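# Move the cart's top-tray items into the carton

## Task

Transfer every item in the top tray of the cart into the open shipping carton on the low table. The carton must stay upright on that table, and the robot must not fall over or be left leaning.

## Robot and tools

Robot: the LinearBot, an omnidirectional base with a column about 1.7 m high. A carriage rides the column (lift_m, 0 to 1 m, absolute height) and carries two six-joint arms, left and right, each ending in a five-finger hand. Arm bases sit about 0.57 m + lift_m above the floor, and carriage parts hang about 0.15 m below them. A hand point reaches 0.78 m from its shoulder but only about 0.4 m below its arm base. Parked arm joints 1 to 6 are 0, 0.05, 0.05, 1.45, 0, 0. Cameras: carriage_camera (fixed, forward, about 20 degrees down), left_wrist_camera and right_wrist_camera (on the little-finger side, aimed at the hand point). show_instructions displays reference pages, including a picture of the five-finger left hand. A loose object may occasionally be nudged by an outside push.

Frames: the base frame has its origin on the floor under the base centre, x forward, y left, z up, in metres. left_hand and right_hand readings are the hand points in this frame; they tend to read higher than the true hand, especially at long reach or under load. base_odometry uses the base frame as it was at the scene start, counts wheel turns only (slip counts as travel), heading in rad, left positive.

move: one action per call. base takes exactly one key, an offset from where the base last reported itself: translate_m (metres, forward +, -2 to 2), strafe_m (metres, left +, -2 to 2) or rotate_rad (radians, counter-clockwise +, -6.3 to 6.3). joints is a single dictionary naming any joints of either arm by key, each an absolute target. Arm angles in rad: joint1 -2.617 to 3.054 (vertical axis, 0 ahead, + left); joint2 0 to 3.141 (0 upper arm back and level, 1.57 up, 3.14 forward); joint3 0 to 3.141 (0 folded, 3.14 straight); joint4 -1.57 to 1.57 (wrist pitch, + lifts fingertips); joint5 -1.57 to 1.57 (wrist yaw, + turns fingertips to the right); joint6 -2.094 to 2.094 (roll about the fingers, + clockwise seen from the forearm). With joints 5 and 6 at 0 and the hand level, the palm faces down. Hand keys (<side> = left or right), each -1 to 1 on a unitless scale: <side>_hand_little, _ring, _middle, _index and _thumb_bend (+1 straight, -1 curled); <side>_hand_thumb_turn (+1 beside the palm, -1 opposite the fingers); <side>_hand_force_limit (a setting: closing stops at about 0 N at -1 up to 10 N at +1, 15 N for thumb motors; it starts at 0); <side>_hand_speed (-0.96 to 1, setting; starts at -0.8). speeds caps this action only: translate_m and strafe_m 0.02 to 0.5 m/s, rotate_rad 0.05 to 1.57 rad/s, lift_m 0.02 to 0.27 m/s. min_time_s (0.1 to 8 s) sets the shortest duration of each arm motion; 2 or more gives straighter, slower hand paths. cameras lists camera names or ["all"]. blocking false returns in about 0.5 s while motion continues; a later move replaces only the targets it names. A move with no action just reports state and images.

wait(seconds 0 to 10) lets time pass and returns early when earlier moves settle. stop brakes all running motions; the base coasts a little first. zoom_image(camera, region [x0, y0, x1, y1] in pixels, at most 504 by 504) enlarges part of that camera's newest image (images are 672x504). finished_scene ends the scene irreversibly; the carton and items must remain correct without the robot.

Results: base_status and joint_status give done, moving, off_target (resting short, maybe still pushing), not_followed (withheld because arms would come too close; the line joint command not followed), contact_stop or time_out (a move is cut at 14 s). Once a contact_stop or time_out appears, the remaining move, wait and finished_scene calls of that reply are skipped. on_its_own lists actions the robot took unasked. <side>_hand_stopped_by gives six words for little, ring, middle, index, thumb_bend, thumb_turn: moving, target, force, stalled or fault. <side>_<motor>_load_n is fingertip force in N, positive when pushed open; a lost grip shows as load near 0. motor_effort is percent of maximum, with the peak of the last action in brackets. MOTOR HOT warns at 75 °C; at 100 °C the arm goes limp (OVER-TEMPERATURE FAULT, limit_stop_at_motor_heat) for 30 to 60 s, after which targets must be resent.

Grasping: turn the thumb fully in front (thumb_turn -1) to wrap objects about 0.035 to 0.065 m thick; thumb tip plus index pad can pinch light objects up to about 0.08 m. For a soft grip close at <side>_hand_speed -0.94 or lower. To squeeze more, raise force_limit and send a further-closed target; to release, send a more open one.

Avoid: hard hits (default base speeds already make contact violent), dropping items even a few millimetres, releasing moving parts, and knocking the carton over or off the table. Do not let the two arms press or collide, or close a hand on the other arm. With joint2 below 0.8, swinging joint1 outward 0.5 rad or more can hit the column. Keep the carriage low and arms near the body while driving to reduce tipping, never reverse under a table edge, and after a contact_stop back off about 0.2 m. Park arms when idle to prevent overheating.

Each tool is called after ">>>" as name([rows], argument=value, ...), one row to a line, values as JSON.

Reference images:

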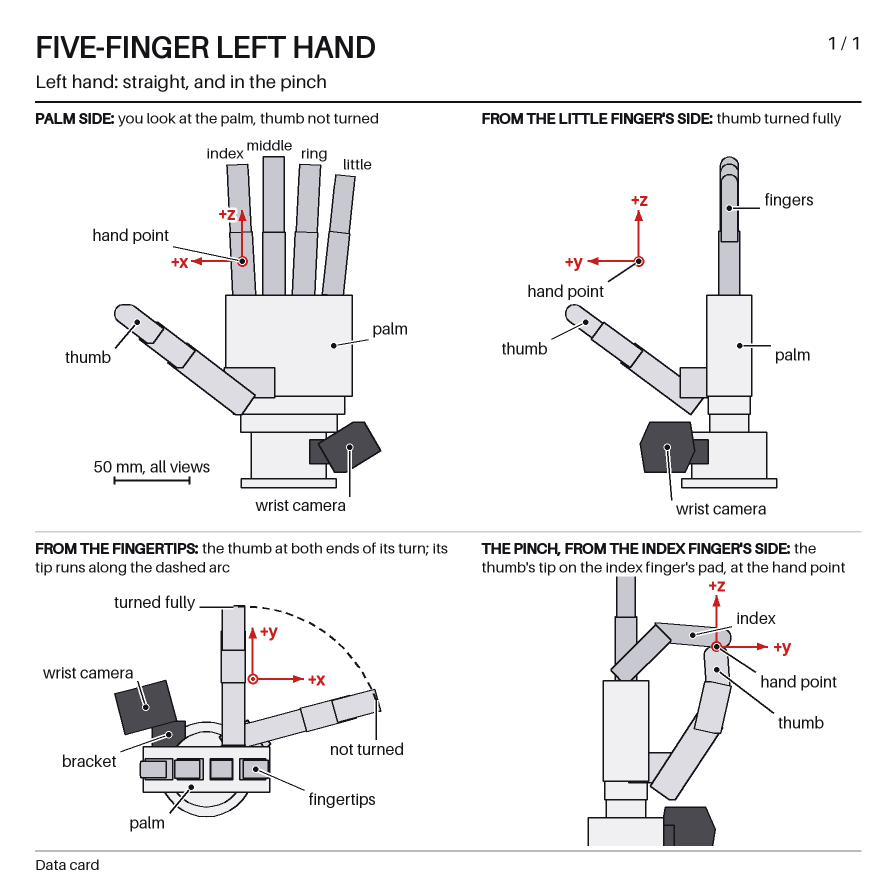

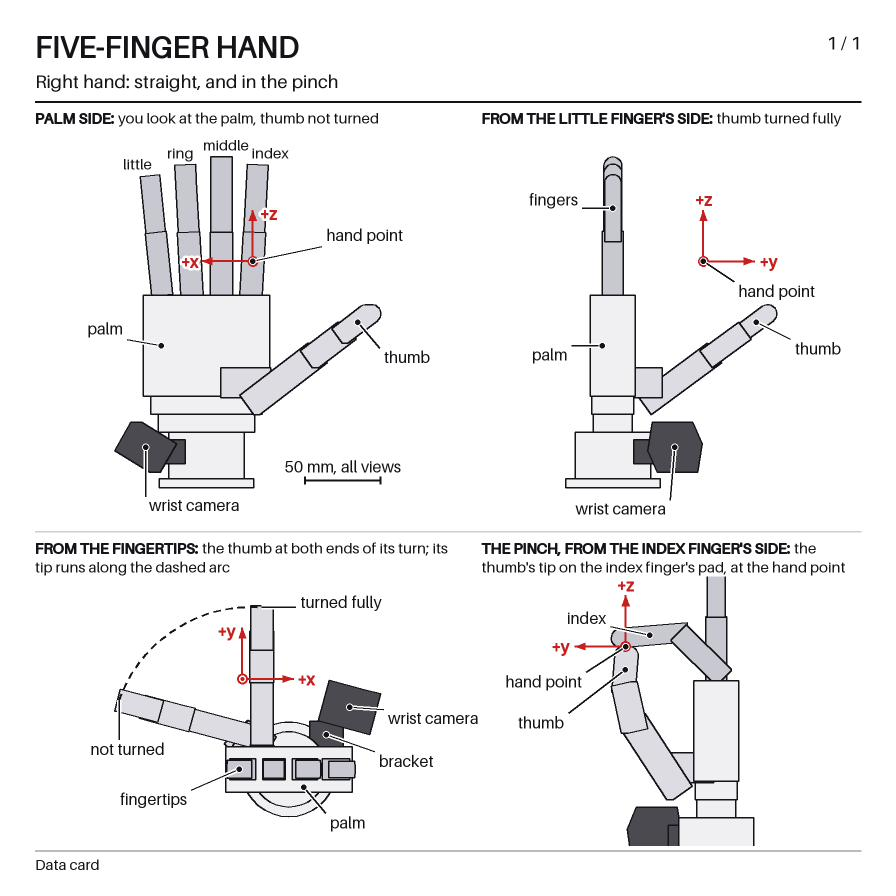

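## Session

>>> move()

Scene clock: 0.00 s.
Joint torques (N m): no reading
base_odometry: x=+0.000 y=+0.000 heading=+0.000
base_status: not commanded
joint_positions: lift_m=+0.300 left_joint1_rad=+0.016 left_joint2_rad=+0.057 left_joint3_rad=+0.060 left_joint4_rad=+1.407 left_joint5_rad=-0.048 left_joint6_rad=-0.034 right_joint1_rad=+0.002 right_joint2_rad=+0.056 right_joint3_rad=+0.040 right_joint4_rad=+1.446 right_joint5_rad=-0.035 right_joint6_rad=-0.003 left_hand_little=+1.000 left_hand_ring=+1.000 left_hand_middle=+1.000 left_hand_index=+1.000 left_hand_thumb_turn=+1.000 left_hand_thumb_bend=+1.000 left_hand_force_limit=+0.000 left_hand_speed=-0.800 right_hand_little=+1.000 right_hand_ring=+1.000 right_hand_middle=+1.000 right_hand_index=+1.000 right_hand_thumb_turn=+1.000 right_hand_thumb_bend=+1.000 right_hand_force_limit=+0.000 right_hand_speed=-0.800
joint_status: not commanded
left_hand_stopped_by: target,target,target,target,target,target
right_hand_stopped_by: target,target,target,target,target,target
left_little_load_n: 0.0
left_ring_load_n: 0.0
left_middle_load_n: 0.0
left_index_load_n: 0.0
left_thumb_bend_load_n: 0.0
left_thumb_turn_load_n: 0.0
right_little_load_n: 0.0
right_ring_load_n: 0.0
right_middle_load_n: 0.0
right_index_load_n: 0.0
right_thumb_bend_load_n: 0.0
right_thumb_turn_load_n: 0.0
motor_effort: lift_m=+46 drive_wheels=+0
left_hand: x=+0.3317 y=+0.2918 z=+1.3283 quat_wxyz=(+0.700, -0.074, +0.038, -0.709) (m; base frame)
right_hand: x=+0.3281 y=-0.2761 z=+1.3227 quat_wxyz=(+0.706, -0.062, +0.037, -0.705) (m; base frame)
pictures: carriage_camera, left_wrist_camera, right_wrist_camera

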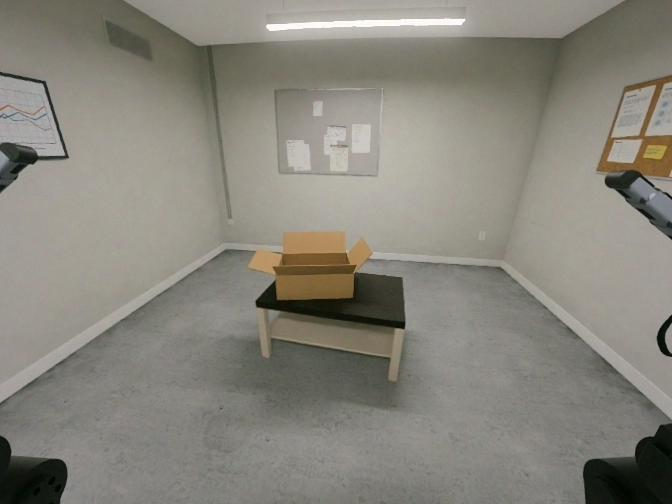

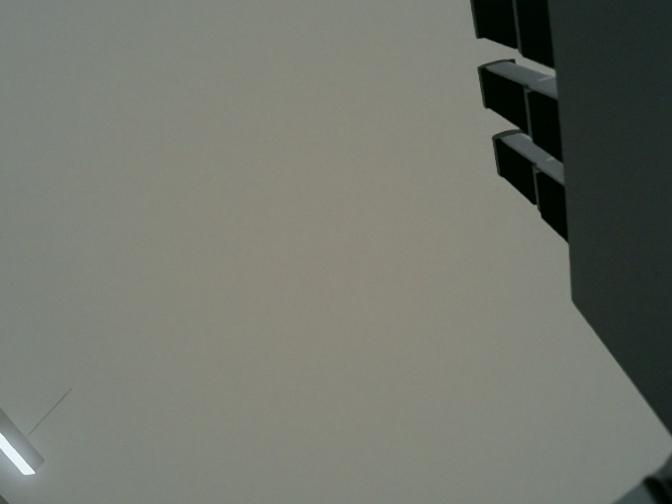

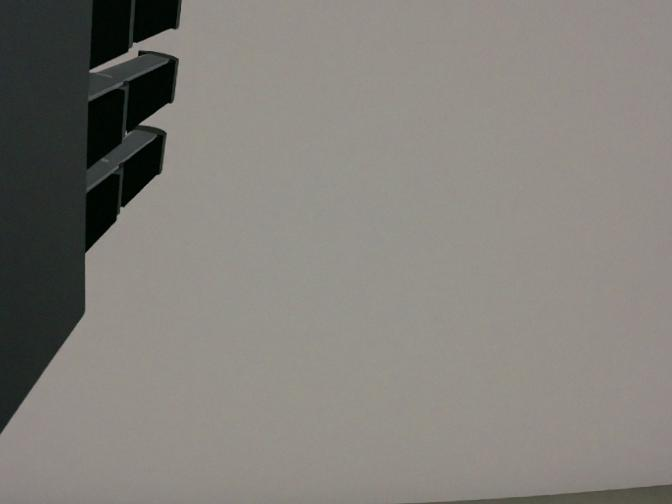

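>>> move(base={"rotate_rad": -1.2}, cameras=["carriage_camera"])

Scene clock: 6.17 s.
Joint torques (N m): left_arm=[-0.05 4.48 5.76 0.19 0.1 -0.05] | right_arm=[-0.1 4.26 6.48 -0.04 0.06 -0.08]
move: done
base_odometry: x=+0.000 y=+0.000 heading=-1.200
base_status: done
joint_positions: lift_m=+0.300 left_joint1_rad=+0.016 left_joint2_rad=+0.057 left_joint3_rad=+0.060 left_joint4_rad=+1.406 left_joint5_rad=-0.048 left_joint6_rad=-0.034 right_joint1_rad=+0.002 right_joint2_rad=+0.056 right_joint3_rad=+0.040 right_joint4_rad=+1.446 right_joint5_rad=-0.035 right_joint6_rad=-0.003 left_hand_little=+1.000 left_hand_ring=+1.000 left_hand_middle=+1.000 left_hand_index=+1.000 left_hand_thumb_turn=+1.000 left_hand_thumb_bend=+1.000 left_hand_force_limit=+0.000 left_hand_speed=-0.800 right_hand_little=+1.000 right_hand_ring=+1.000 right_hand_middle=+1.000 right_hand_index=+1.000 right_hand_thumb_turn=+1.000 right_hand_thumb_bend=+1.000 right_hand_force_limit=+0.000 right_hand_speed=-0.800
joint_status: not commanded
left_hand_stopped_by: target,target,target,target,target,target
right_hand_stopped_by: target,target,target,target,target,target
left_little_load_n: 0.0
left_ring_load_n: 0.0
left_middle_load_n: 0.0
left_index_load_n: 0.0
left_thumb_bend_load_n: 0.0
left_thumb_turn_load_n: 0.0
right_little_load_n: 0.0
right_ring_load_n: 0.5
right_middle_load_n: 0.0
right_index_load_n: 0.0
right_thumb_bend_load_n: 0.0
right_thumb_turn_load_n: 0.0
motor_effort: lift_m=+46(46) drive_wheels=+3(8)
left_hand: x=+0.3320 y=+0.2918 z=+1.3282 quat_wxyz=(+0.700, -0.075, +0.038, -0.709)
right_hand: x=+0.3281 y=-0.2761 z=+1.3227 quat_wxyz=(+0.706, -0.062, +0.037, -0.705)

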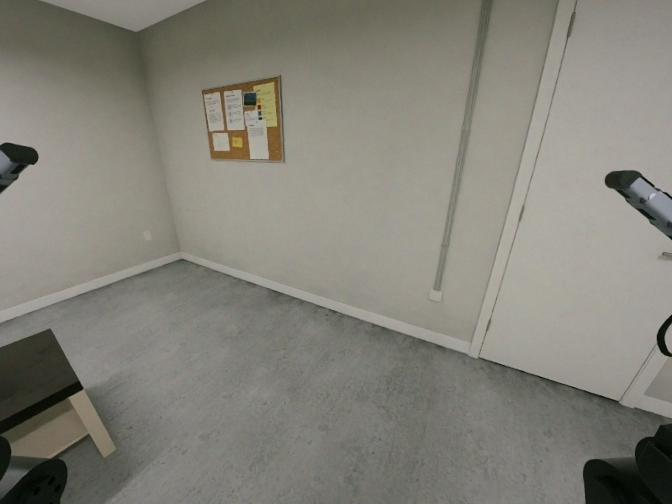

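>>> move(base={"rotate_rad": -1.5}, cameras=["carriage_camera"])

Scene clock: 11.10 s.
Joint torques (N m): left_arm=[-0.34 4.18 5.59 0.17 0.13 0.08] | right_arm=[-0.16 4.36 6.54 -0.04 0.05 -0.08]
move: done
base_odometry: x=+0.000 y=+0.000 heading=-2.700
base_status: done
joint_positions: lift_m=+0.300 left_joint1_rad=+0.016 left_joint2_rad=+0.057 left_joint3_rad=+0.060 left_joint4_rad=+1.406 left_joint5_rad=-0.048 left_joint6_rad=-0.034 right_joint1_rad=+0.002 right_joint2_rad=+0.056 right_joint3_rad=+0.040 right_joint4_rad=+1.446 right_joint5_rad=-0.035 right_joint6_rad=-0.003 left_hand_little=+1.000 left_hand_ring=+1.000 left_hand_middle=+1.000 left_hand_index=+1.000 left_hand_thumb_turn=+1.000 left_hand_thumb_bend=+1.000 left_hand_force_limit=+0.000 left_hand_speed=-0.800 right_hand_little=+1.000 right_hand_ring=+1.000 right_hand_middle=+1.000 right_hand_index=+1.000 right_hand_thumb_turn=+1.000 right_hand_thumb_bend=+1.000 right_hand_force_limit=+0.000 right_hand_speed=-0.800
joint_status: not commanded
left_hand_stopped_by: target,target,target,target,target,target
right_hand_stopped_by: target,target,target,target,target,target
left_little_load_n: 0.0
left_ring_load_n: 0.0
left_middle_load_n: 0.0
left_index_load_n: 0.0
left_thumb_bend_load_n: 0.5
left_thumb_turn_load_n: 0.0
right_little_load_n: 0.0
right_ring_load_n: 0.0
right_middle_load_n: 0.0
right_index_load_n: 0.0
right_thumb_bend_load_n: 0.0
right_thumb_turn_load_n: 0.0
motor_effort: lift_m=+46(46) drive_wheels=+3(8)
left_hand: x=+0.3320 y=+0.2918 z=+1.3282 quat_wxyz=(+0.700, -0.075, +0.038, -0.709)
right_hand: x=+0.3281 y=-0.2761 z=+1.3227 quat_wxyz=(+0.706, -0.062, +0.037, -0.705)

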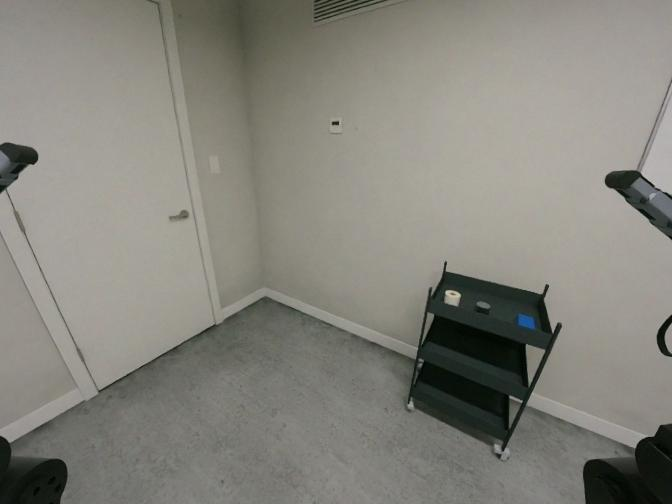

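>>> zoom_image(camera="carriage_camera", region=[400, 250, 580, 370])

Scaled by 2.800 from the camera's image (finer frame: 960x720).

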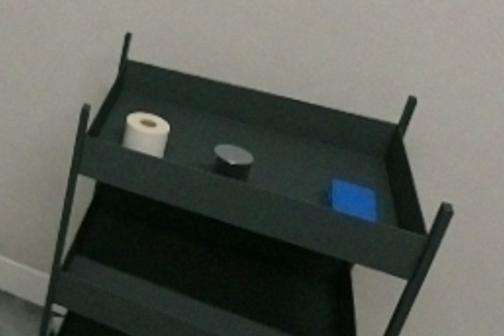

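>>> move(base={"rotate_rad": -0.52}, joints={"lift_m": 0.6}, cameras=["carriage_camera"])

>>> zoom_image(camera="carriage_camera", region=[200, 220, 480, 430])

Scene clock: 65.77 s.
Joint torques (N m): left_arm=[-0.09 4.22 5.93 0.17 0.12 -0.02] | right_arm=[-0.14 4.3 6.5 -0.03 0.05 -0.09]
move: done
base_odometry: x=+0.000 y=+0.000 heading=+3.064
base_status: done
joint_positions: lift_m=+0.600 left_joint1_rad=+0.016 left_joint2_rad=+0.057 left_joint3_rad=+0.060 left_joint4_rad=+1.406 left_joint5_rad=-0.048 left_joint6_rad=-0.034 right_joint1_rad=+0.002 right_joint2_rad=+0.056 right_joint3_rad=+0.040 right_joint4_rad=+1.446 right_joint5_rad=-0.035 right_joint6_rad=-0.003 left_hand_little=+1.000 left_hand_ring=+1.000 left_hand_middle=+1.000 left_hand_index=+1.000 left_hand_thumb_turn=+1.000 left_hand_thumb_bend=+1.000 left_hand_force_limit=+0.000 left_hand_speed=-0.800 right_hand_little=+1.000 right_hand_ring=+1.000 right_hand_middle=+1.000 right_hand_index=+1.000 right_hand_thumb_turn=+1.000 right_hand_thumb_bend=+1.000 right_hand_force_limit=+0.000 right_hand_speed=-0.800
joint_status: all done
left_hand_stopped_by: target,target,target,target,target,target
right_hand_stopped_by: target,target,target,target,target,target
left_little_load_n: 0.0
left_ring_load_n: 0.0
left_middle_load_n: 0.0
left_index_load_n: 0.0
left_thumb_bend_load_n: 0.0
left_thumb_turn_load_n: 0.0
right_little_load_n: 0.0
right_ring_load_n: 0.0
right_middle_load_n: 0.0
right_index_load_n: 0.0
right_thumb_bend_load_n: 0.0
right_thumb_turn_load_n: 0.0
motor_effort: lift_m=+45(55) drive_wheels=+3(8)
left_hand: x=+0.3321 y=+0.2918 z=+1.6282 quat_wxyz=(+0.700, -0.075, +0.038, -0.709)
right_hand: x=+0.3281 y=-0.2761 z=+1.6227 quat_wxyz=(+0.706, -0.062, +0.037, -0.705)

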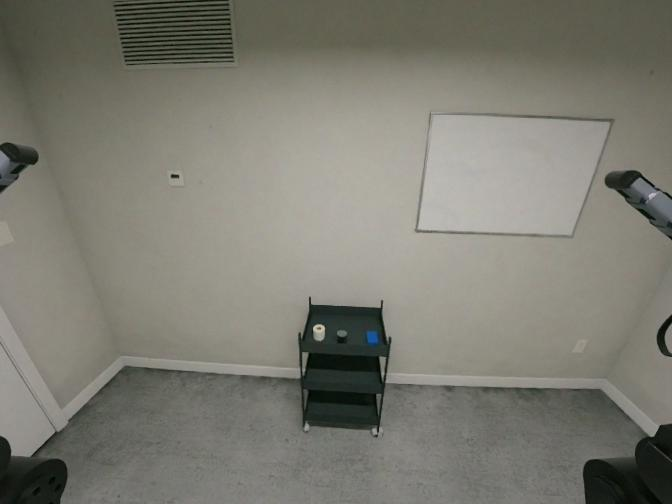

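Scaled by 1.800 from the camera's image (finer frame: 960x720).

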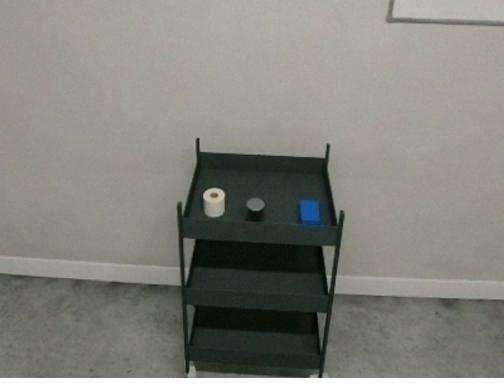

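>>> move(base={"translate_m": 0.45}, cameras=["carriage_camera"], speeds={"translate_m": 0.3})

>>> zoom_image(camera="carriage_camera", region=[250, 320, 450, 500])

Scene clock: 73.47 s.
Joint torques (N m): left_arm=[-0.2 4.52 5.79 0.16 0.11 -0.03] | right_arm=[-0.09 4.38 6.49 -0.02 0.04 -0.09]
move: done
base_odometry: x=-0.449 y=+0.035 heading=+3.063
base_status: done
joint_positions: lift_m=+0.600 left_joint1_rad=+0.016 left_joint2_rad=+0.057 left_joint3_rad=+0.060 left_joint4_rad=+1.406 left_joint5_rad=-0.048 left_joint6_rad=-0.034 right_joint1_rad=+0.002 right_joint2_rad=+0.056 right_joint3_rad=+0.040 right_joint4_rad=+1.445 right_joint5_rad=-0.035 right_joint6_rad=-0.003 left_hand_little=+1.000 left_hand_ring=+1.000 left_hand_middle=+1.000 left_hand_index=+1.000 left_hand_thumb_turn=+1.000 left_hand_thumb_bend=+1.000 left_hand_force_limit=+0.000 left_hand_speed=-0.800 right_hand_little=+1.000 right_hand_ring=+1.000 right_hand_middle=+1.000 right_hand_index=+1.000 right_hand_thumb_turn=+1.000 right_hand_thumb_bend=+1.000 right_hand_force_limit=+0.000 right_hand_speed=-0.800
joint_status: not commanded
left_hand_stopped_by: target,target,target,target,target,target
right_hand_stopped_by: target,target,target,target,target,target
left_little_load_n: 0.0
left_ring_load_n: 0.0
left_middle_load_n: 0.0
left_index_load_n: 0.0
left_thumb_bend_load_n: 0.0
left_thumb_turn_load_n: 0.0
right_little_load_n: 0.0
right_ring_load_n: 0.0
right_middle_load_n: 0.0
right_index_load_n: 0.0
right_thumb_bend_load_n: 0.0
right_thumb_turn_load_n: 0.0
motor_effort: lift_m=+45(46) drive_wheels=+3(12)
left_hand: x=+0.3320 y=+0.2918 z=+1.6282 quat_wxyz=(+0.700, -0.075, +0.038, -0.709)
right_hand: x=+0.3285 y=-0.2761 z=+1.6225 quat_wxyz=(+0.706, -0.062, +0.038, -0.705)

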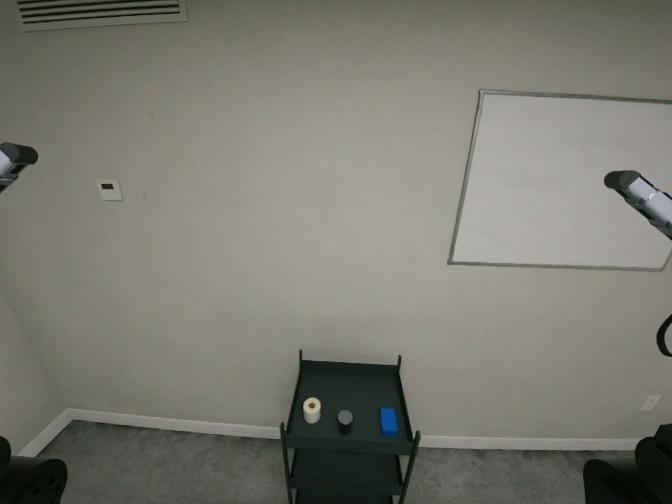

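Scaled by 2.520 from the camera's image (finer frame: 960x720).

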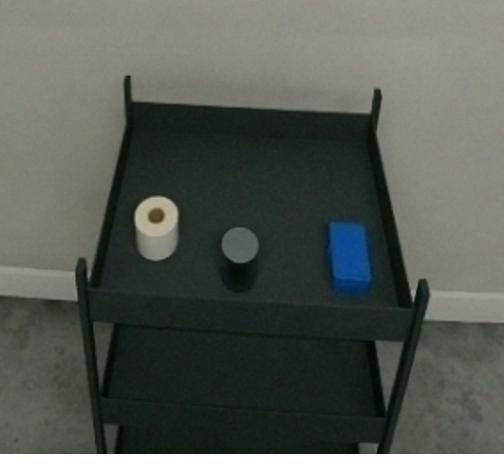

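>>> move(joints={"right_joint1_rad": 0, "right_joint2_rad": 1.57, "right_joint3_rad": 1.57, "right_joint4_rad": 0, "right_joint5_rad": 0, "right_joint6_rad": 0, "right_hand_thumb_turn": -1}, cameras=[])

>>> move(joints={"right_joint2_rad": 1.57, "right_joint3_rad": 0.8, "right_joint4_rad": 0}, cameras=["carriage_camera", "right_wrist_camera"])

Scene clock: 88.57 s.
Joint torques (N m): left_arm=[0.02 4.38 5.75 0.15 0.12 -0.03] | right_arm=[-0.34 -6.8 10.85 1.93 0.11 -0.06]
move: done
base_odometry: x=-0.449 y=+0.035 heading=+3.063
base_status: not commanded
joint_positions: lift_m=+0.600 left_joint1_rad=+0.016 left_joint2_rad=+0.057 left_joint3_rad=+0.060 left_joint4_rad=+1.405 left_joint5_rad=-0.048 left_joint6_rad=-0.034 right_joint1_rad=+0.002 right_joint2_rad=+1.563 right_joint3_rad=+1.547 right_joint4_rad=+0.016 right_joint5_rad=-0.009 right_joint6_rad=-0.003 left_hand_little=+1.000 left_hand_ring=+1.000 left_hand_middle=+1.000 left_hand_index=+1.000 left_hand_thumb_turn=+1.000 left_hand_thumb_bend=+1.000 left_hand_force_limit=+0.000 left_hand_speed=-0.800 right_hand_little=+1.000 right_hand_ring=+1.000 right_hand_middle=+1.000 right_hand_index=+1.000 right_hand_thumb_turn=-1.000 right_hand_thumb_bend=+1.000 right_hand_force_limit=+0.000 right_hand_speed=-0.800
joint_status: all done
left_hand_stopped_by: target,target,target,target,target,target
right_hand_stopped_by: target,target,target,target,target,target
left_little_load_n: -0.5
left_ring_load_n: 0.0
left_middle_load_n: 0.0
left_index_load_n: -0.5
left_thumb_bend_load_n: 0.0
left_thumb_turn_load_n: 0.0
right_little_load_n: 0.0
right_ring_load_n: 0.0
right_middle_load_n: 0.0
right_index_load_n: 0.0
right_thumb_bend_load_n: 0.0
right_thumb_turn_load_n: 0.0
motor_effort: lift_m=+45(46) drive_wheels=+3(3)
left_hand: x=+0.3322 y=+0.2919 z=+1.6281 quat_wxyz=(+0.700, -0.075, +0.038, -0.709)
right_hand: x=+0.7607 y=-0.2803 z=+1.5553 quat_wxyz=(+0.502, -0.504, +0.497, -0.498)

Scene clock: 89.90 s.
Joint torques (N m): left_arm=[-0.28 4.15 5.75 0.15 0.08 -0.08] | right_arm=[-0.32 -6.28 7.09 1.8 0.1 -0.05]
move: done
base_odometry: x=-0.449 y=+0.035 heading=+3.063
base_status: not commanded
joint_positions: lift_m=+0.600 left_joint1_rad=+0.016 left_joint2_rad=+0.057 left_joint3_rad=+0.060 left_joint4_rad=+1.405 left_joint5_rad=-0.048 left_joint6_rad=-0.034 right_joint1_rad=+0.002 right_joint2_rad=+1.566 right_joint3_rad=+0.806 right_joint4_rad=-0.005 right_joint5_rad=-0.009 right_joint6_rad=-0.003 left_hand_little=+1.000 left_hand_ring=+1.000 left_hand_middle=+1.000 left_hand_index=+1.000 left_hand_thumb_turn=+1.000 left_hand_thumb_bend=+1.000 left_hand_force_limit=+0.000 left_hand_speed=-0.800 right_hand_little=+1.000 right_hand_ring=+1.000 right_hand_middle=+1.000 right_hand_index=+1.000 right_hand_thumb_turn=-1.000 right_hand_thumb_bend=+1.000 right_hand_force_limit=+0.000 right_hand_speed=-0.800
joint_status: all done
left_hand_stopped_by: target,target,target,target,target,target
right_hand_stopped_by: target,target,target,target,target,target
left_little_load_n: 0.0
left_ring_load_n: 0.0
left_middle_load_n: 0.0
left_index_load_n: 0.0
left_thumb_bend_load_n: 0.0
left_thumb_turn_load_n: 0.0
right_little_load_n: 0.0
right_ring_load_n: -0.5
right_middle_load_n: 0.0
right_index_load_n: -0.5
right_thumb_bend_load_n: 0.0
right_thumb_turn_load_n: 0.0
motor_effort: lift_m=+45(46) drive_wheels=+3(3)
left_hand: x=+0.3322 y=+0.2919 z=+1.6281 quat_wxyz=(+0.700, -0.075, +0.038, -0.709)
right_hand: x=+0.6180 y=-0.2807 z=+1.2054 quat_wxyz=(+0.280, -0.653, +0.648, -0.275)

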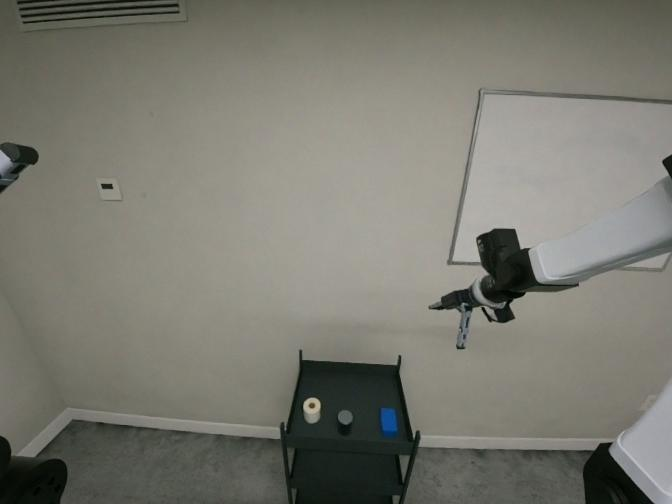

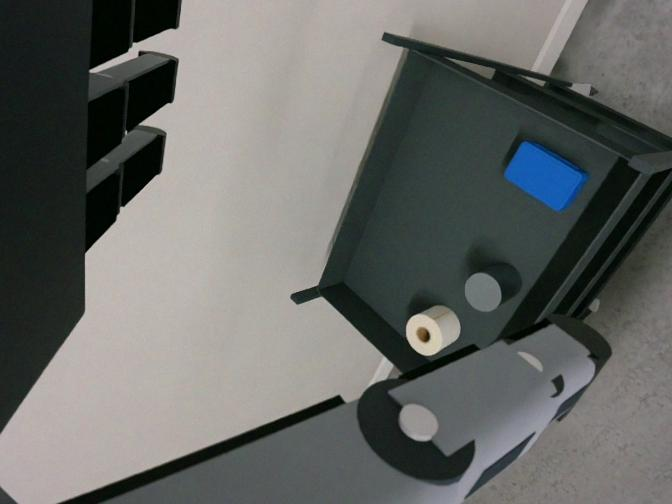

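>>> move(base={"translate_m": 0.12}, speeds={"translate_m": 0.15}, joints={"right_joint1_rad": 0.58, "right_joint2_rad": 2.64, "right_joint3_rad": 1.097, "right_joint4_rad": 0.843}, min_time_s=2.5, cameras=["carriage_camera", "right_wrist_camera"])

Scene clock: 150.27 s.
Joint torques (N m): left_arm=[-0.24 4.27 5.79 0.19 0.13 -0.03] | right_arm=[0.27 -10.21 5.31 1.9 0.05 -0.05]
move: done
base_odometry: x=-0.568 y=+0.045 heading=+3.062
base_status: done
joint_positions: lift_m=+0.600 left_joint1_rad=+0.016 left_joint2_rad=+0.057 left_joint3_rad=+0.060 left_joint4_rad=+1.406 left_joint5_rad=-0.048 left_joint6_rad=-0.034 right_joint1_rad=+0.577 right_joint2_rad=+2.623 right_joint3_rad=+1.084 right_joint4_rad=+0.831 right_joint5_rad=-0.005 right_joint6_rad=-0.003 left_hand_little=+1.000 left_hand_ring=+1.000 left_hand_middle=+1.000 left_hand_index=+1.000 left_hand_thumb_turn=+1.000 left_hand_thumb_bend=+1.000 left_hand_force_limit=+0.000 left_hand_speed=-0.800 right_hand_little=+1.000 right_hand_ring=+1.000 right_hand_middle=+1.000 right_hand_index=+1.000 right_hand_thumb_turn=-1.000 right_hand_thumb_bend=+1.000 right_hand_force_limit=+0.000 right_hand_speed=-0.800
joint_status: all done
left_hand_stopped_by: target,target,target,target,target,target
right_hand_stopped_by: target,target,target,target,target,target
left_little_load_n: 0.0
left_ring_load_n: 0.0
left_middle_load_n: 0.0
left_index_load_n: 0.0
left_thumb_bend_load_n: 0.0
left_thumb_turn_load_n: 0.0
right_little_load_n: 0.0
right_ring_load_n: -0.5
right_middle_load_n: 0.0
right_index_load_n: 0.0
right_thumb_bend_load_n: 0.0
right_thumb_turn_load_n: 0.0
motor_effort: lift_m=+45(46) drive_wheels=-4(10)
left_hand: x=+0.3321 y=+0.2919 z=+1.6282 quat_wxyz=(+0.700, -0.075, +0.038, -0.709)
right_hand: x=+0.6151 y=-0.0248 z=+0.9632 quat_wxyz=(+0.368, -0.800, +0.431, -0.198)

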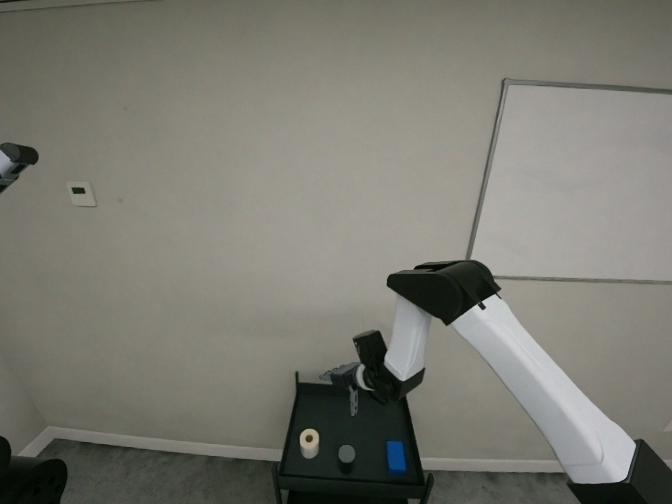

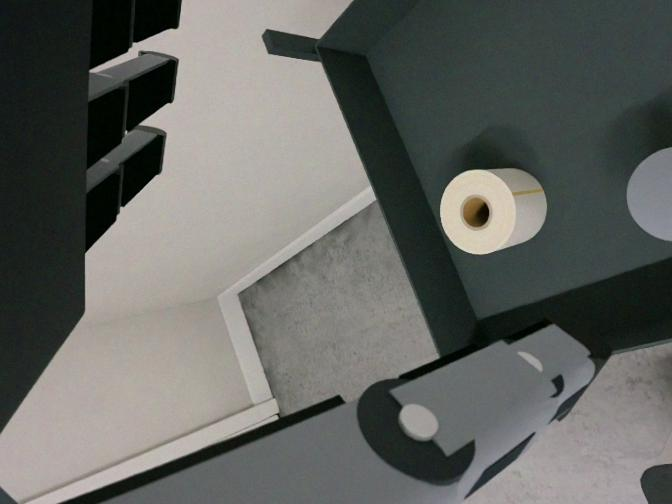

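>>> zoom_image(camera="carriage_camera", region=[270, 350, 450, 504])

Scaled by 2.800 from the camera's image (finer frame: 960x720).

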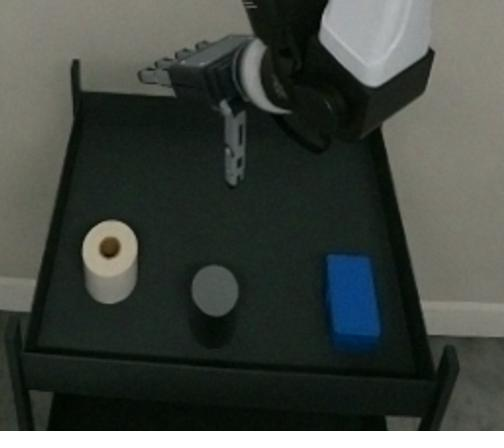

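>>> move(joints={"right_joint1_rad": 0.601, "right_joint2_rad": 2.705, "right_joint3_rad": 1.0, "right_joint4_rad": 1.005}, min_time_s=1.5, cameras=[])

>>> move(joints={"lift_m": 0.5}, cameras=["carriage_camera", "right_wrist_camera"])

>>> zoom_image(camera="carriage_camera", region=[270, 350, 450, 504])

Scene clock: 202.00 s.
Joint torques (N m): left_arm=[-0.06 4.4 5.86 0.19 0.1 -0.03] | right_arm=[0.35 -9.58 2.54 1.94 0.07 -0.04]
move: done
base_odometry: x=-0.568 y=+0.045 heading=+3.062
base_status: not commanded
joint_positions: lift_m=+0.600 left_joint1_rad=+0.016 left_joint2_rad=+0.057 left_joint3_rad=+0.060 left_joint4_rad=+1.406 left_joint5_rad=-0.048 left_joint6_rad=-0.034 right_joint1_rad=+0.596 right_joint2_rad=+2.688 right_joint3_rad=+1.007 right_joint4_rad=+0.993 right_joint5_rad=-0.005 right_joint6_rad=-0.003 left_hand_little=+1.000 left_hand_ring=+1.000 left_hand_middle=+1.000 left_hand_index=+1.000 left_hand_thumb_turn=+1.000 left_hand_thumb_bend=+1.000 left_hand_force_limit=+0.000 left_hand_speed=-0.800 right_hand_little=+1.000 right_hand_ring=+1.000 right_hand_middle=+1.000 right_hand_index=+1.000 right_hand_thumb_turn=-1.000 right_hand_thumb_bend=+1.000 right_hand_force_limit=+0.000 right_hand_speed=-0.800
joint_status: all done
left_hand_stopped_by: target,target,target,target,target,target
right_hand_stopped_by: target,target,target,target,target,target
left_little_load_n: 0.0
left_ring_load_n: 0.0
left_middle_load_n: 0.0
left_index_load_n: -0.5
left_thumb_bend_load_n: 0.0
left_thumb_turn_load_n: 0.0
right_little_load_n: 0.0
right_ring_load_n: 0.0
right_middle_load_n: 0.0
right_index_load_n: 0.0
right_thumb_bend_load_n: 0.0
right_thumb_turn_load_n: 0.0
motor_effort: lift_m=+45(46) drive_wheels=-4(4)
left_hand: x=+0.3321 y=+0.2919 z=+1.6282 quat_wxyz=(+0.700, -0.075, +0.038, -0.709)
right_hand: x=+0.5908 y=-0.0302 z=+0.9445 quat_wxyz=(+0.378, -0.800, +0.422, -0.199)

Scene clock: 202.93 s.
Joint torques (N m): left_arm=[-0.28 4.23 5.82 0.12 0.12 -0.04] | right_arm=[0.34 -10.71 2.76 1.81 0.06 -0.06]
move: done
base_odometry: x=-0.568 y=+0.045 heading=+3.062
base_status: not commanded
joint_positions: lift_m=+0.500 left_joint1_rad=+0.016 left_joint2_rad=+0.057 left_joint3_rad=+0.060 left_joint4_rad=+1.405 left_joint5_rad=-0.048 left_joint6_rad=-0.034 right_joint1_rad=+0.596 right_joint2_rad=+2.700 right_joint3_rad=+1.003 right_joint4_rad=+1.005 right_joint5_rad=-0.005 right_joint6_rad=-0.003 left_hand_little=+1.000 left_hand_ring=+1.000 left_hand_middle=+1.000 left_hand_index=+1.000 left_hand_thumb_turn=+1.000 left_hand_thumb_bend=+1.000 left_hand_force_limit=+0.000 left_hand_speed=-0.800 right_hand_little=+1.000 right_hand_ring=+1.000 right_hand_middle=+1.000 right_hand_index=+1.000 right_hand_thumb_turn=-1.000 right_hand_thumb_bend=+1.000 right_hand_force_limit=+0.000 right_hand_speed=-0.800
joint_status: all done
left_hand_stopped_by: target,target,target,target,target,target
right_hand_stopped_by: target,target,target,target,target,target
left_little_load_n: 0.0
left_ring_load_n: 0.0
left_middle_load_n: 0.0
left_index_load_n: 0.0
left_thumb_bend_load_n: 0.0
left_thumb_turn_load_n: 0.0
right_little_load_n: 0.0
right_ring_load_n: 0.0
right_middle_load_n: 0.0
right_index_load_n: 0.0
right_thumb_bend_load_n: 0.0
right_thumb_turn_load_n: 0.0
motor_effort: lift_m=+45(45) drive_wheels=-3(4)
left_hand: x=+0.3322 y=+0.2919 z=+1.5282 quat_wxyz=(+0.700, -0.075, +0.038, -0.709)
right_hand: x=+0.5880 y=-0.0321 z=+0.8404 quat_wxyz=(+0.376, -0.801, +0.422, -0.198)

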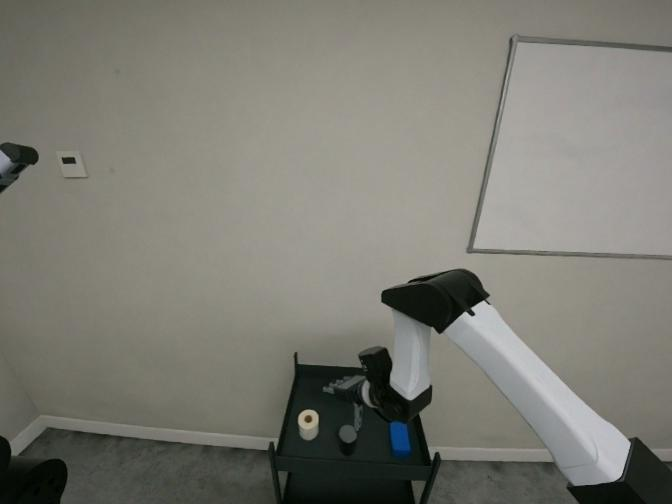

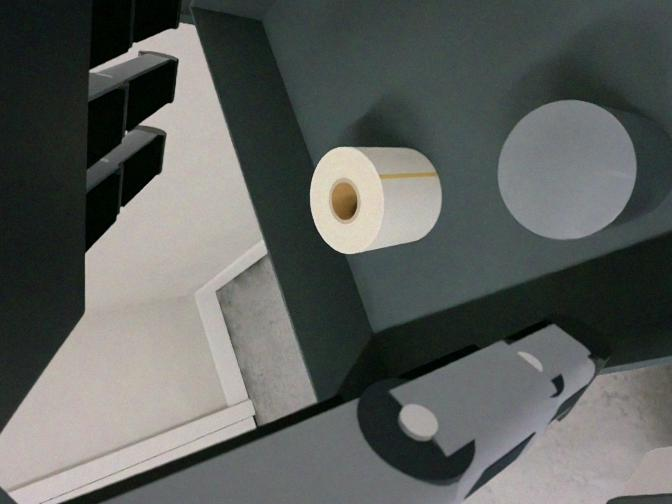

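Scaled by 2.800 from the camera's image (finer frame: 960x720).

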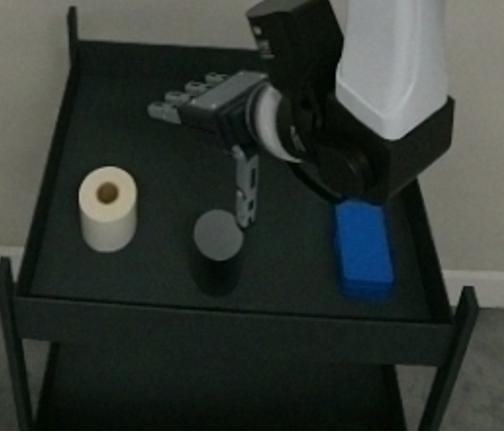

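>>> move(joints={"right_joint1_rad": 0.614, "right_joint2_rad": 2.702, "right_joint3_rad": 0.921, "right_joint4_rad": 1.08}, min_time_s=1, cameras=[])

>>> move(joints={"lift_m": 0.45}, cameras=["carriage_camera", "right_wrist_camera"])

>>> zoom_image(camera="carriage_camera", region=[270, 350, 450, 504])

Scene clock: 219.50 s.
Joint torques (N m): left_arm=[-0.27 4.48 5.89 0.25 0.12 -0.08] | right_arm=[0.31 -10.56 1.91 1.94 0.05 -0.07]
move: done
base_odometry: x=-0.568 y=+0.045 heading=+3.062
base_status: not commanded
joint_positions: lift_m=+0.500 left_joint1_rad=+0.016 left_joint2_rad=+0.057 left_joint3_rad=+0.060 left_joint4_rad=+1.405 left_joint5_rad=-0.048 left_joint6_rad=-0.034 right_joint1_rad=+0.609 right_joint2_rad=+2.700 right_joint3_rad=+0.927 right_joint4_rad=+1.068 right_joint5_rad=-0.005 right_joint6_rad=-0.003 left_hand_little=+1.000 left_hand_ring=+1.000 left_hand_middle=+1.000 left_hand_index=+1.000 left_hand_thumb_turn=+1.000 left_hand_thumb_bend=+1.000 left_hand_force_limit=+0.000 left_hand_speed=-0.800 right_hand_little=+1.000 right_hand_ring=+1.000 right_hand_middle=+1.000 right_hand_index=+1.000 right_hand_thumb_turn=-1.000 right_hand_thumb_bend=+1.000 right_hand_force_limit=+0.000 right_hand_speed=-0.800
joint_status: all done
left_hand_stopped_by: target,target,target,target,target,target
right_hand_stopped_by: target,target,target,target,target,target
left_little_load_n: 0.0
left_ring_load_n: 0.0
left_middle_load_n: 0.0
left_index_load_n: 0.0
left_thumb_bend_load_n: 0.0
left_thumb_turn_load_n: 0.0
right_little_load_n: 0.0
right_ring_load_n: 0.0
right_middle_load_n: 0.0
right_index_load_n: 0.0
right_thumb_bend_load_n: 0.0
right_thumb_turn_load_n: 0.0
motor_effort: lift_m=+45(45) drive_wheels=-4(4)
left_hand: x=+0.3322 y=+0.2919 z=+1.5282 quat_wxyz=(+0.700, -0.075, +0.038, -0.709)
right_hand: x=+0.5661 y=-0.0399 z=+0.8368 quat_wxyz=(+0.372, -0.806, +0.418, -0.193)

Scene clock: 220.23 s.
Joint torques (N m): left_arm=[-0.03 4.18 5.85 0.23 0.13 -0.05] | right_arm=[0.38 -10.67 2.24 1.83 0.09 -0.06]
move: done
base_odometry: x=-0.568 y=+0.045 heading=+3.062
base_status: not commanded
joint_positions: lift_m=+0.450 left_joint1_rad=+0.016 left_joint2_rad=+0.057 left_joint3_rad=+0.060 left_joint4_rad=+1.405 left_joint5_rad=-0.048 left_joint6_rad=-0.034 right_joint1_rad=+0.609 right_joint2_rad=+2.701 right_joint3_rad=+0.924 right_joint4_rad=+1.077 right_joint5_rad=-0.005 right_joint6_rad=-0.003 left_hand_little=+1.000 left_hand_ring=+1.000 left_hand_middle=+1.000 left_hand_index=+1.000 left_hand_thumb_turn=+1.000 left_hand_thumb_bend=+1.000 left_hand_force_limit=+0.000 left_hand_speed=-0.800 right_hand_little=+1.000 right_hand_ring=+1.000 right_hand_middle=+1.000 right_hand_index=+1.000 right_hand_thumb_turn=-1.000 right_hand_thumb_bend=+1.000 right_hand_force_limit=+0.000 right_hand_speed=-0.800
joint_status: all done
left_hand_stopped_by: target,target,target,target,target,target
right_hand_stopped_by: target,target,target,target,target,target
left_little_load_n: 0.0
left_ring_load_n: 0.0
left_middle_load_n: 0.0
left_index_load_n: 0.0
left_thumb_bend_load_n: 0.0
left_thumb_turn_load_n: 0.0
right_little_load_n: 0.0
right_ring_load_n: -0.5
right_middle_load_n: 0.0
right_index_load_n: 0.0
right_thumb_bend_load_n: 0.0
right_thumb_turn_load_n: 0.0
motor_effort: lift_m=+45(47) drive_wheels=-3(4)
left_hand: x=+0.3322 y=+0.2919 z=+1.4782 quat_wxyz=(+0.700, -0.075, +0.038, -0.709)
right_hand: x=+0.5666 y=-0.0396 z=+0.7877 quat_wxyz=(+0.375, -0.805, +0.417, -0.194)

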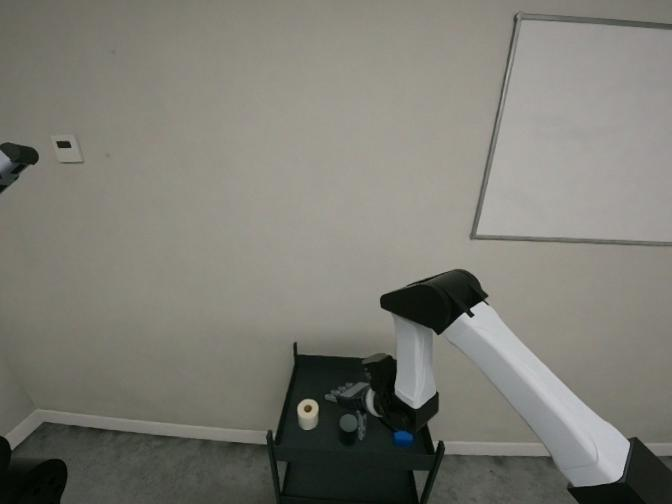

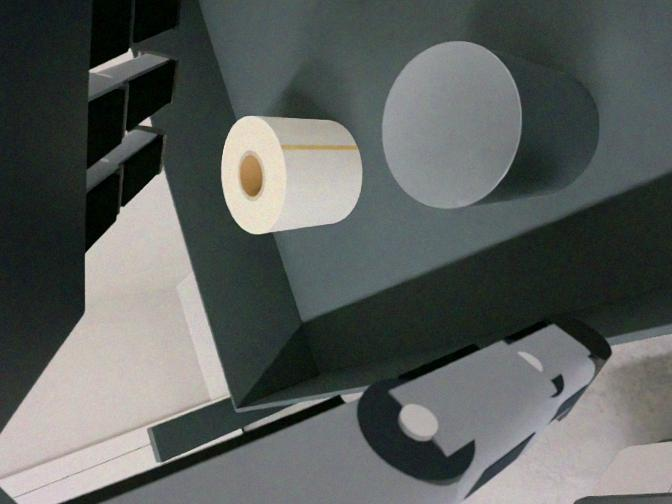

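Scaled by 2.800 from the camera's image (finer frame: 960x720).

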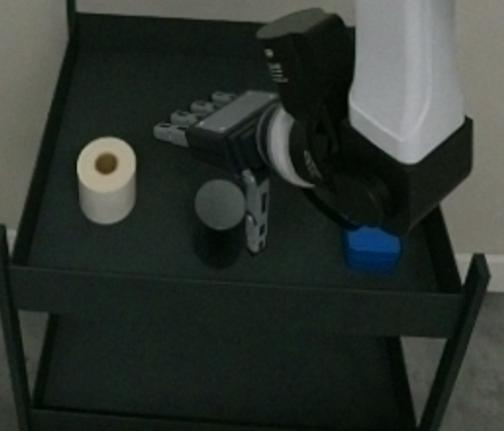

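>>> move(joints={"right_joint1_rad": 0.573, "right_joint2_rad": 2.716, "right_joint3_rad": 1.074, "right_joint4_rad": 0.941}, min_time_s=1, cameras=["carriage_camera", "right_wrist_camera"])

>>> zoom_image(camera="carriage_camera", region=[270, 350, 450, 504])

Scene clock: 266.27 s.
Joint torques (N m): left_arm=[-0.14 4.37 5.82 0.17 0.11 -0.01] | right_arm=[-0.51 -10.04 4.53 1.64 0.07 -0.07]
move: done
base_odometry: x=-0.568 y=+0.045 heading=+3.062
base_status: not commanded
joint_positions: lift_m=+0.450 left_joint1_rad=+0.016 left_joint2_rad=+0.057 left_joint3_rad=+0.060 left_joint4_rad=+1.405 left_joint5_rad=-0.048 left_joint6_rad=-0.034 right_joint1_rad=+0.577 right_joint2_rad=+2.701 right_joint3_rad=+1.063 right_joint4_rad=+0.959 right_joint5_rad=-0.005 right_joint6_rad=-0.003 left_hand_little=+1.000 left_hand_ring=+1.000 left_hand_middle=+1.000 left_hand_index=+1.000 left_hand_thumb_turn=+1.000 left_hand_thumb_bend=+1.000 left_hand_force_limit=+0.000 left_hand_speed=-0.800 right_hand_little=+1.000 right_hand_ring=+1.000 right_hand_middle=+1.000 right_hand_index=+1.000 right_hand_thumb_turn=-1.000 right_hand_thumb_bend=+1.000 right_hand_force_limit=+0.000 right_hand_speed=-0.800
joint_status: all done
left_hand_stopped_by: target,target,target,target,target,target
right_hand_stopped_by: target,target,target,target,target,target
left_little_load_n: 0.0
left_ring_load_n: 0.0
left_middle_load_n: 0.0
left_index_load_n: 0.0
left_thumb_bend_load_n: 0.0
left_thumb_turn_load_n: 0.0
right_little_load_n: 0.0
right_ring_load_n: 0.0
right_middle_load_n: 0.0
right_index_load_n: 0.0
right_thumb_bend_load_n: 0.0
right_thumb_turn_load_n: 0.0
motor_effort: lift_m=+45(45) drive_wheels=-4(4)
left_hand: x=+0.3322 y=+0.2919 z=+1.4782 quat_wxyz=(+0.700, -0.075, +0.038, -0.709)
right_hand: x=+0.6080 y=-0.0292 z=+0.7948 quat_wxyz=(+0.380, -0.794, +0.428, -0.204)

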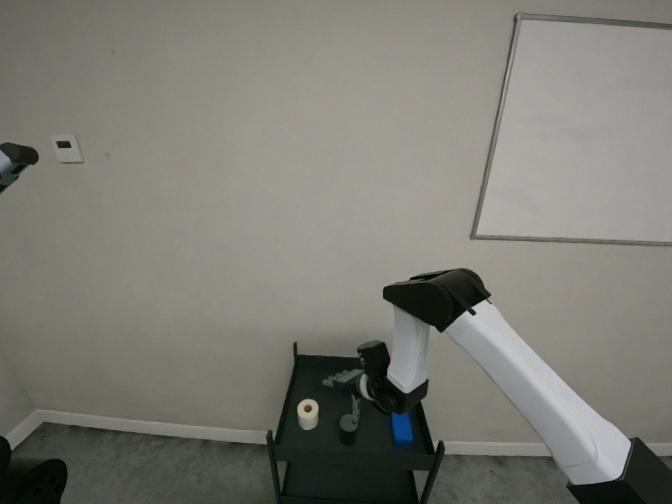

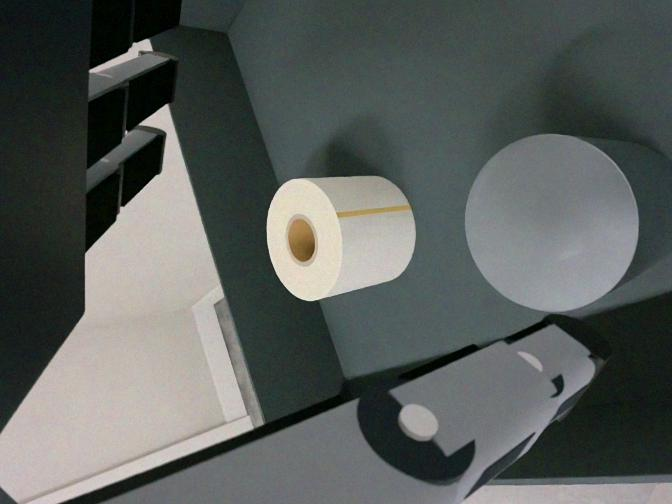

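Scaled by 2.800 from the camera's image (finer frame: 960x720).

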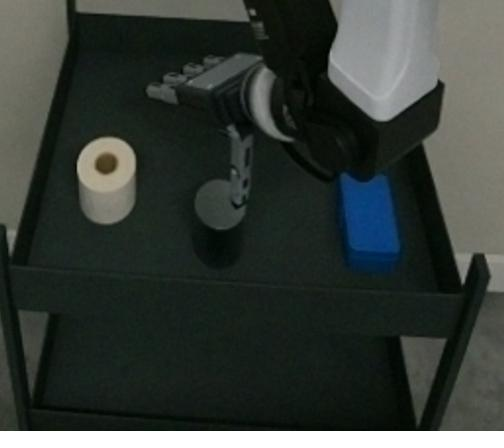

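>>> move(joints={"right_joint1_rad": 0.558}, cameras=[])

>>> move(joints={"lift_m": 0.39}, speeds={"lift_m": 0.1}, cameras=["carriage_camera", "right_wrist_camera"])

>>> zoom_image(camera="carriage_camera", region=[270, 350, 450, 504])

Scene clock: 276.83 s.
Joint torques (N m): left_arm=[-0.06 4.45 5.72 0.17 0.13 -0.05] | right_arm=[-0.39 -9.99 4.52 1.65 0.07 -0.06]
move: done
base_odometry: x=-0.568 y=+0.045 heading=+3.062
base_status: not commanded
joint_positions: lift_m=+0.450 left_joint1_rad=+0.016 left_joint2_rad=+0.057 left_joint3_rad=+0.060 left_joint4_rad=+1.405 left_joint5_rad=-0.048 left_joint6_rad=-0.034 right_joint1_rad=+0.562 right_joint2_rad=+2.701 right_joint3_rad=+1.063 right_joint4_rad=+0.957 right_joint5_rad=-0.005 right_joint6_rad=-0.003 left_hand_little=+1.000 left_hand_ring=+1.000 left_hand_middle=+1.000 left_hand_index=+1.000 left_hand_thumb_turn=+1.000 left_hand_thumb_bend=+1.000 left_hand_force_limit=+0.000 left_hand_speed=-0.800 right_hand_little=+1.000 right_hand_ring=+1.000 right_hand_middle=+1.000 right_hand_index=+1.000 right_hand_thumb_turn=-1.000 right_hand_thumb_bend=+1.000 right_hand_force_limit=+0.000 right_hand_speed=-0.800
joint_status: all done
left_hand_stopped_by: target,target,target,target,target,target
right_hand_stopped_by: target,target,target,target,target,target
left_little_load_n: 0.0
left_ring_load_n: 0.0
left_middle_load_n: 0.0
left_index_load_n: 0.0
left_thumb_bend_load_n: 0.0
left_thumb_turn_load_n: 0.0
right_little_load_n: 0.0
right_ring_load_n: 0.0
right_middle_load_n: 0.0
right_index_load_n: 0.0
right_thumb_bend_load_n: 0.0
right_thumb_turn_load_n: 0.0
motor_effort: lift_m=+45(45) drive_wheels=-3(4)
left_hand: x=+0.3322 y=+0.2919 z=+1.4782 quat_wxyz=(+0.700, -0.075, +0.038, -0.709)
right_hand: x=+0.6120 y=-0.0352 z=+0.7945 quat_wxyz=(+0.378, -0.791, +0.434, -0.207)

Scene clock: 277.87 s.
Joint torques (N m): left_arm=[-0.21 4.27 5.67 0.14 0.11 -0.05] | right_arm=[-0.43 -10.71 3.97 1.75 0.07 -0.06]
move: done
base_odometry: x=-0.568 y=+0.045 heading=+3.062
base_status: not commanded
joint_positions: lift_m=+0.390 left_joint1_rad=+0.016 left_joint2_rad=+0.057 left_joint3_rad=+0.060 left_joint4_rad=+1.405 left_joint5_rad=-0.048 left_joint6_rad=-0.034 right_joint1_rad=+0.561 right_joint2_rad=+2.707 right_joint3_rad=+1.067 right_joint4_rad=+0.948 right_joint5_rad=-0.005 right_joint6_rad=-0.003 left_hand_little=+1.000 left_hand_ring=+1.000 left_hand_middle=+1.000 left_hand_index=+1.000 left_hand_thumb_turn=+1.000 left_hand_thumb_bend=+1.000 left_hand_force_limit=+0.000 left_hand_speed=-0.800 right_hand_little=+1.000 right_hand_ring=+1.000 right_hand_middle=+1.000 right_hand_index=+1.000 right_hand_thumb_turn=-1.000 right_hand_thumb_bend=+1.000 right_hand_force_limit=+0.000 right_hand_speed=-0.800
joint_status: all done
left_hand_stopped_by: target,target,target,target,target,target
right_hand_stopped_by: target,target,target,target,target,target
left_little_load_n: 0.0
left_ring_load_n: 0.0
left_middle_load_n: 0.0
left_index_load_n: 0.0
left_thumb_bend_load_n: 0.0
left_thumb_turn_load_n: 0.0
right_little_load_n: 0.0
right_ring_load_n: 0.0
right_middle_load_n: 0.0
right_index_load_n: 0.0
right_thumb_bend_load_n: 0.0
right_thumb_turn_load_n: 0.0
motor_effort: lift_m=+46(46) drive_wheels=+4(4)
left_hand: x=+0.3323 y=+0.2919 z=+1.4181 quat_wxyz=(+0.700, -0.075, +0.038, -0.709)
right_hand: x=+0.6100 y=-0.0367 z=+0.7306 quat_wxyz=(+0.373, -0.793, +0.436, -0.204)

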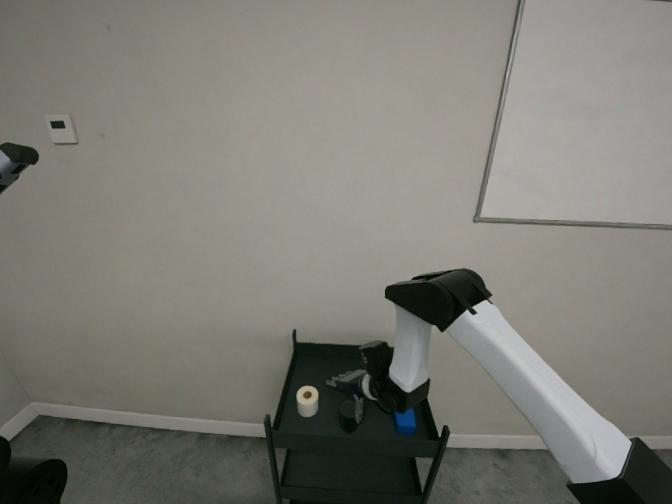

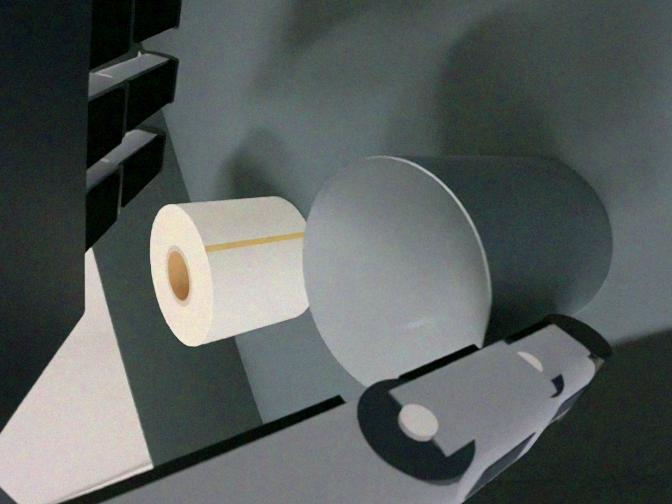

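Scaled by 2.800 from the camera's image (finer frame: 960x720).

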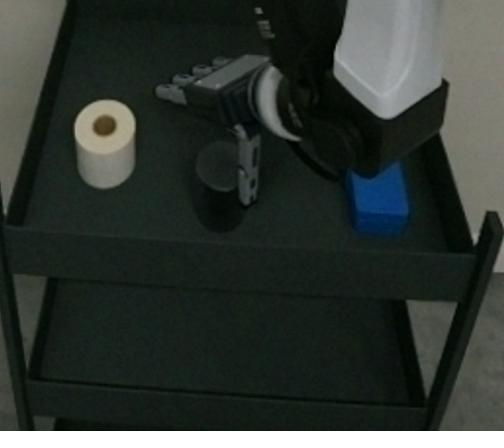

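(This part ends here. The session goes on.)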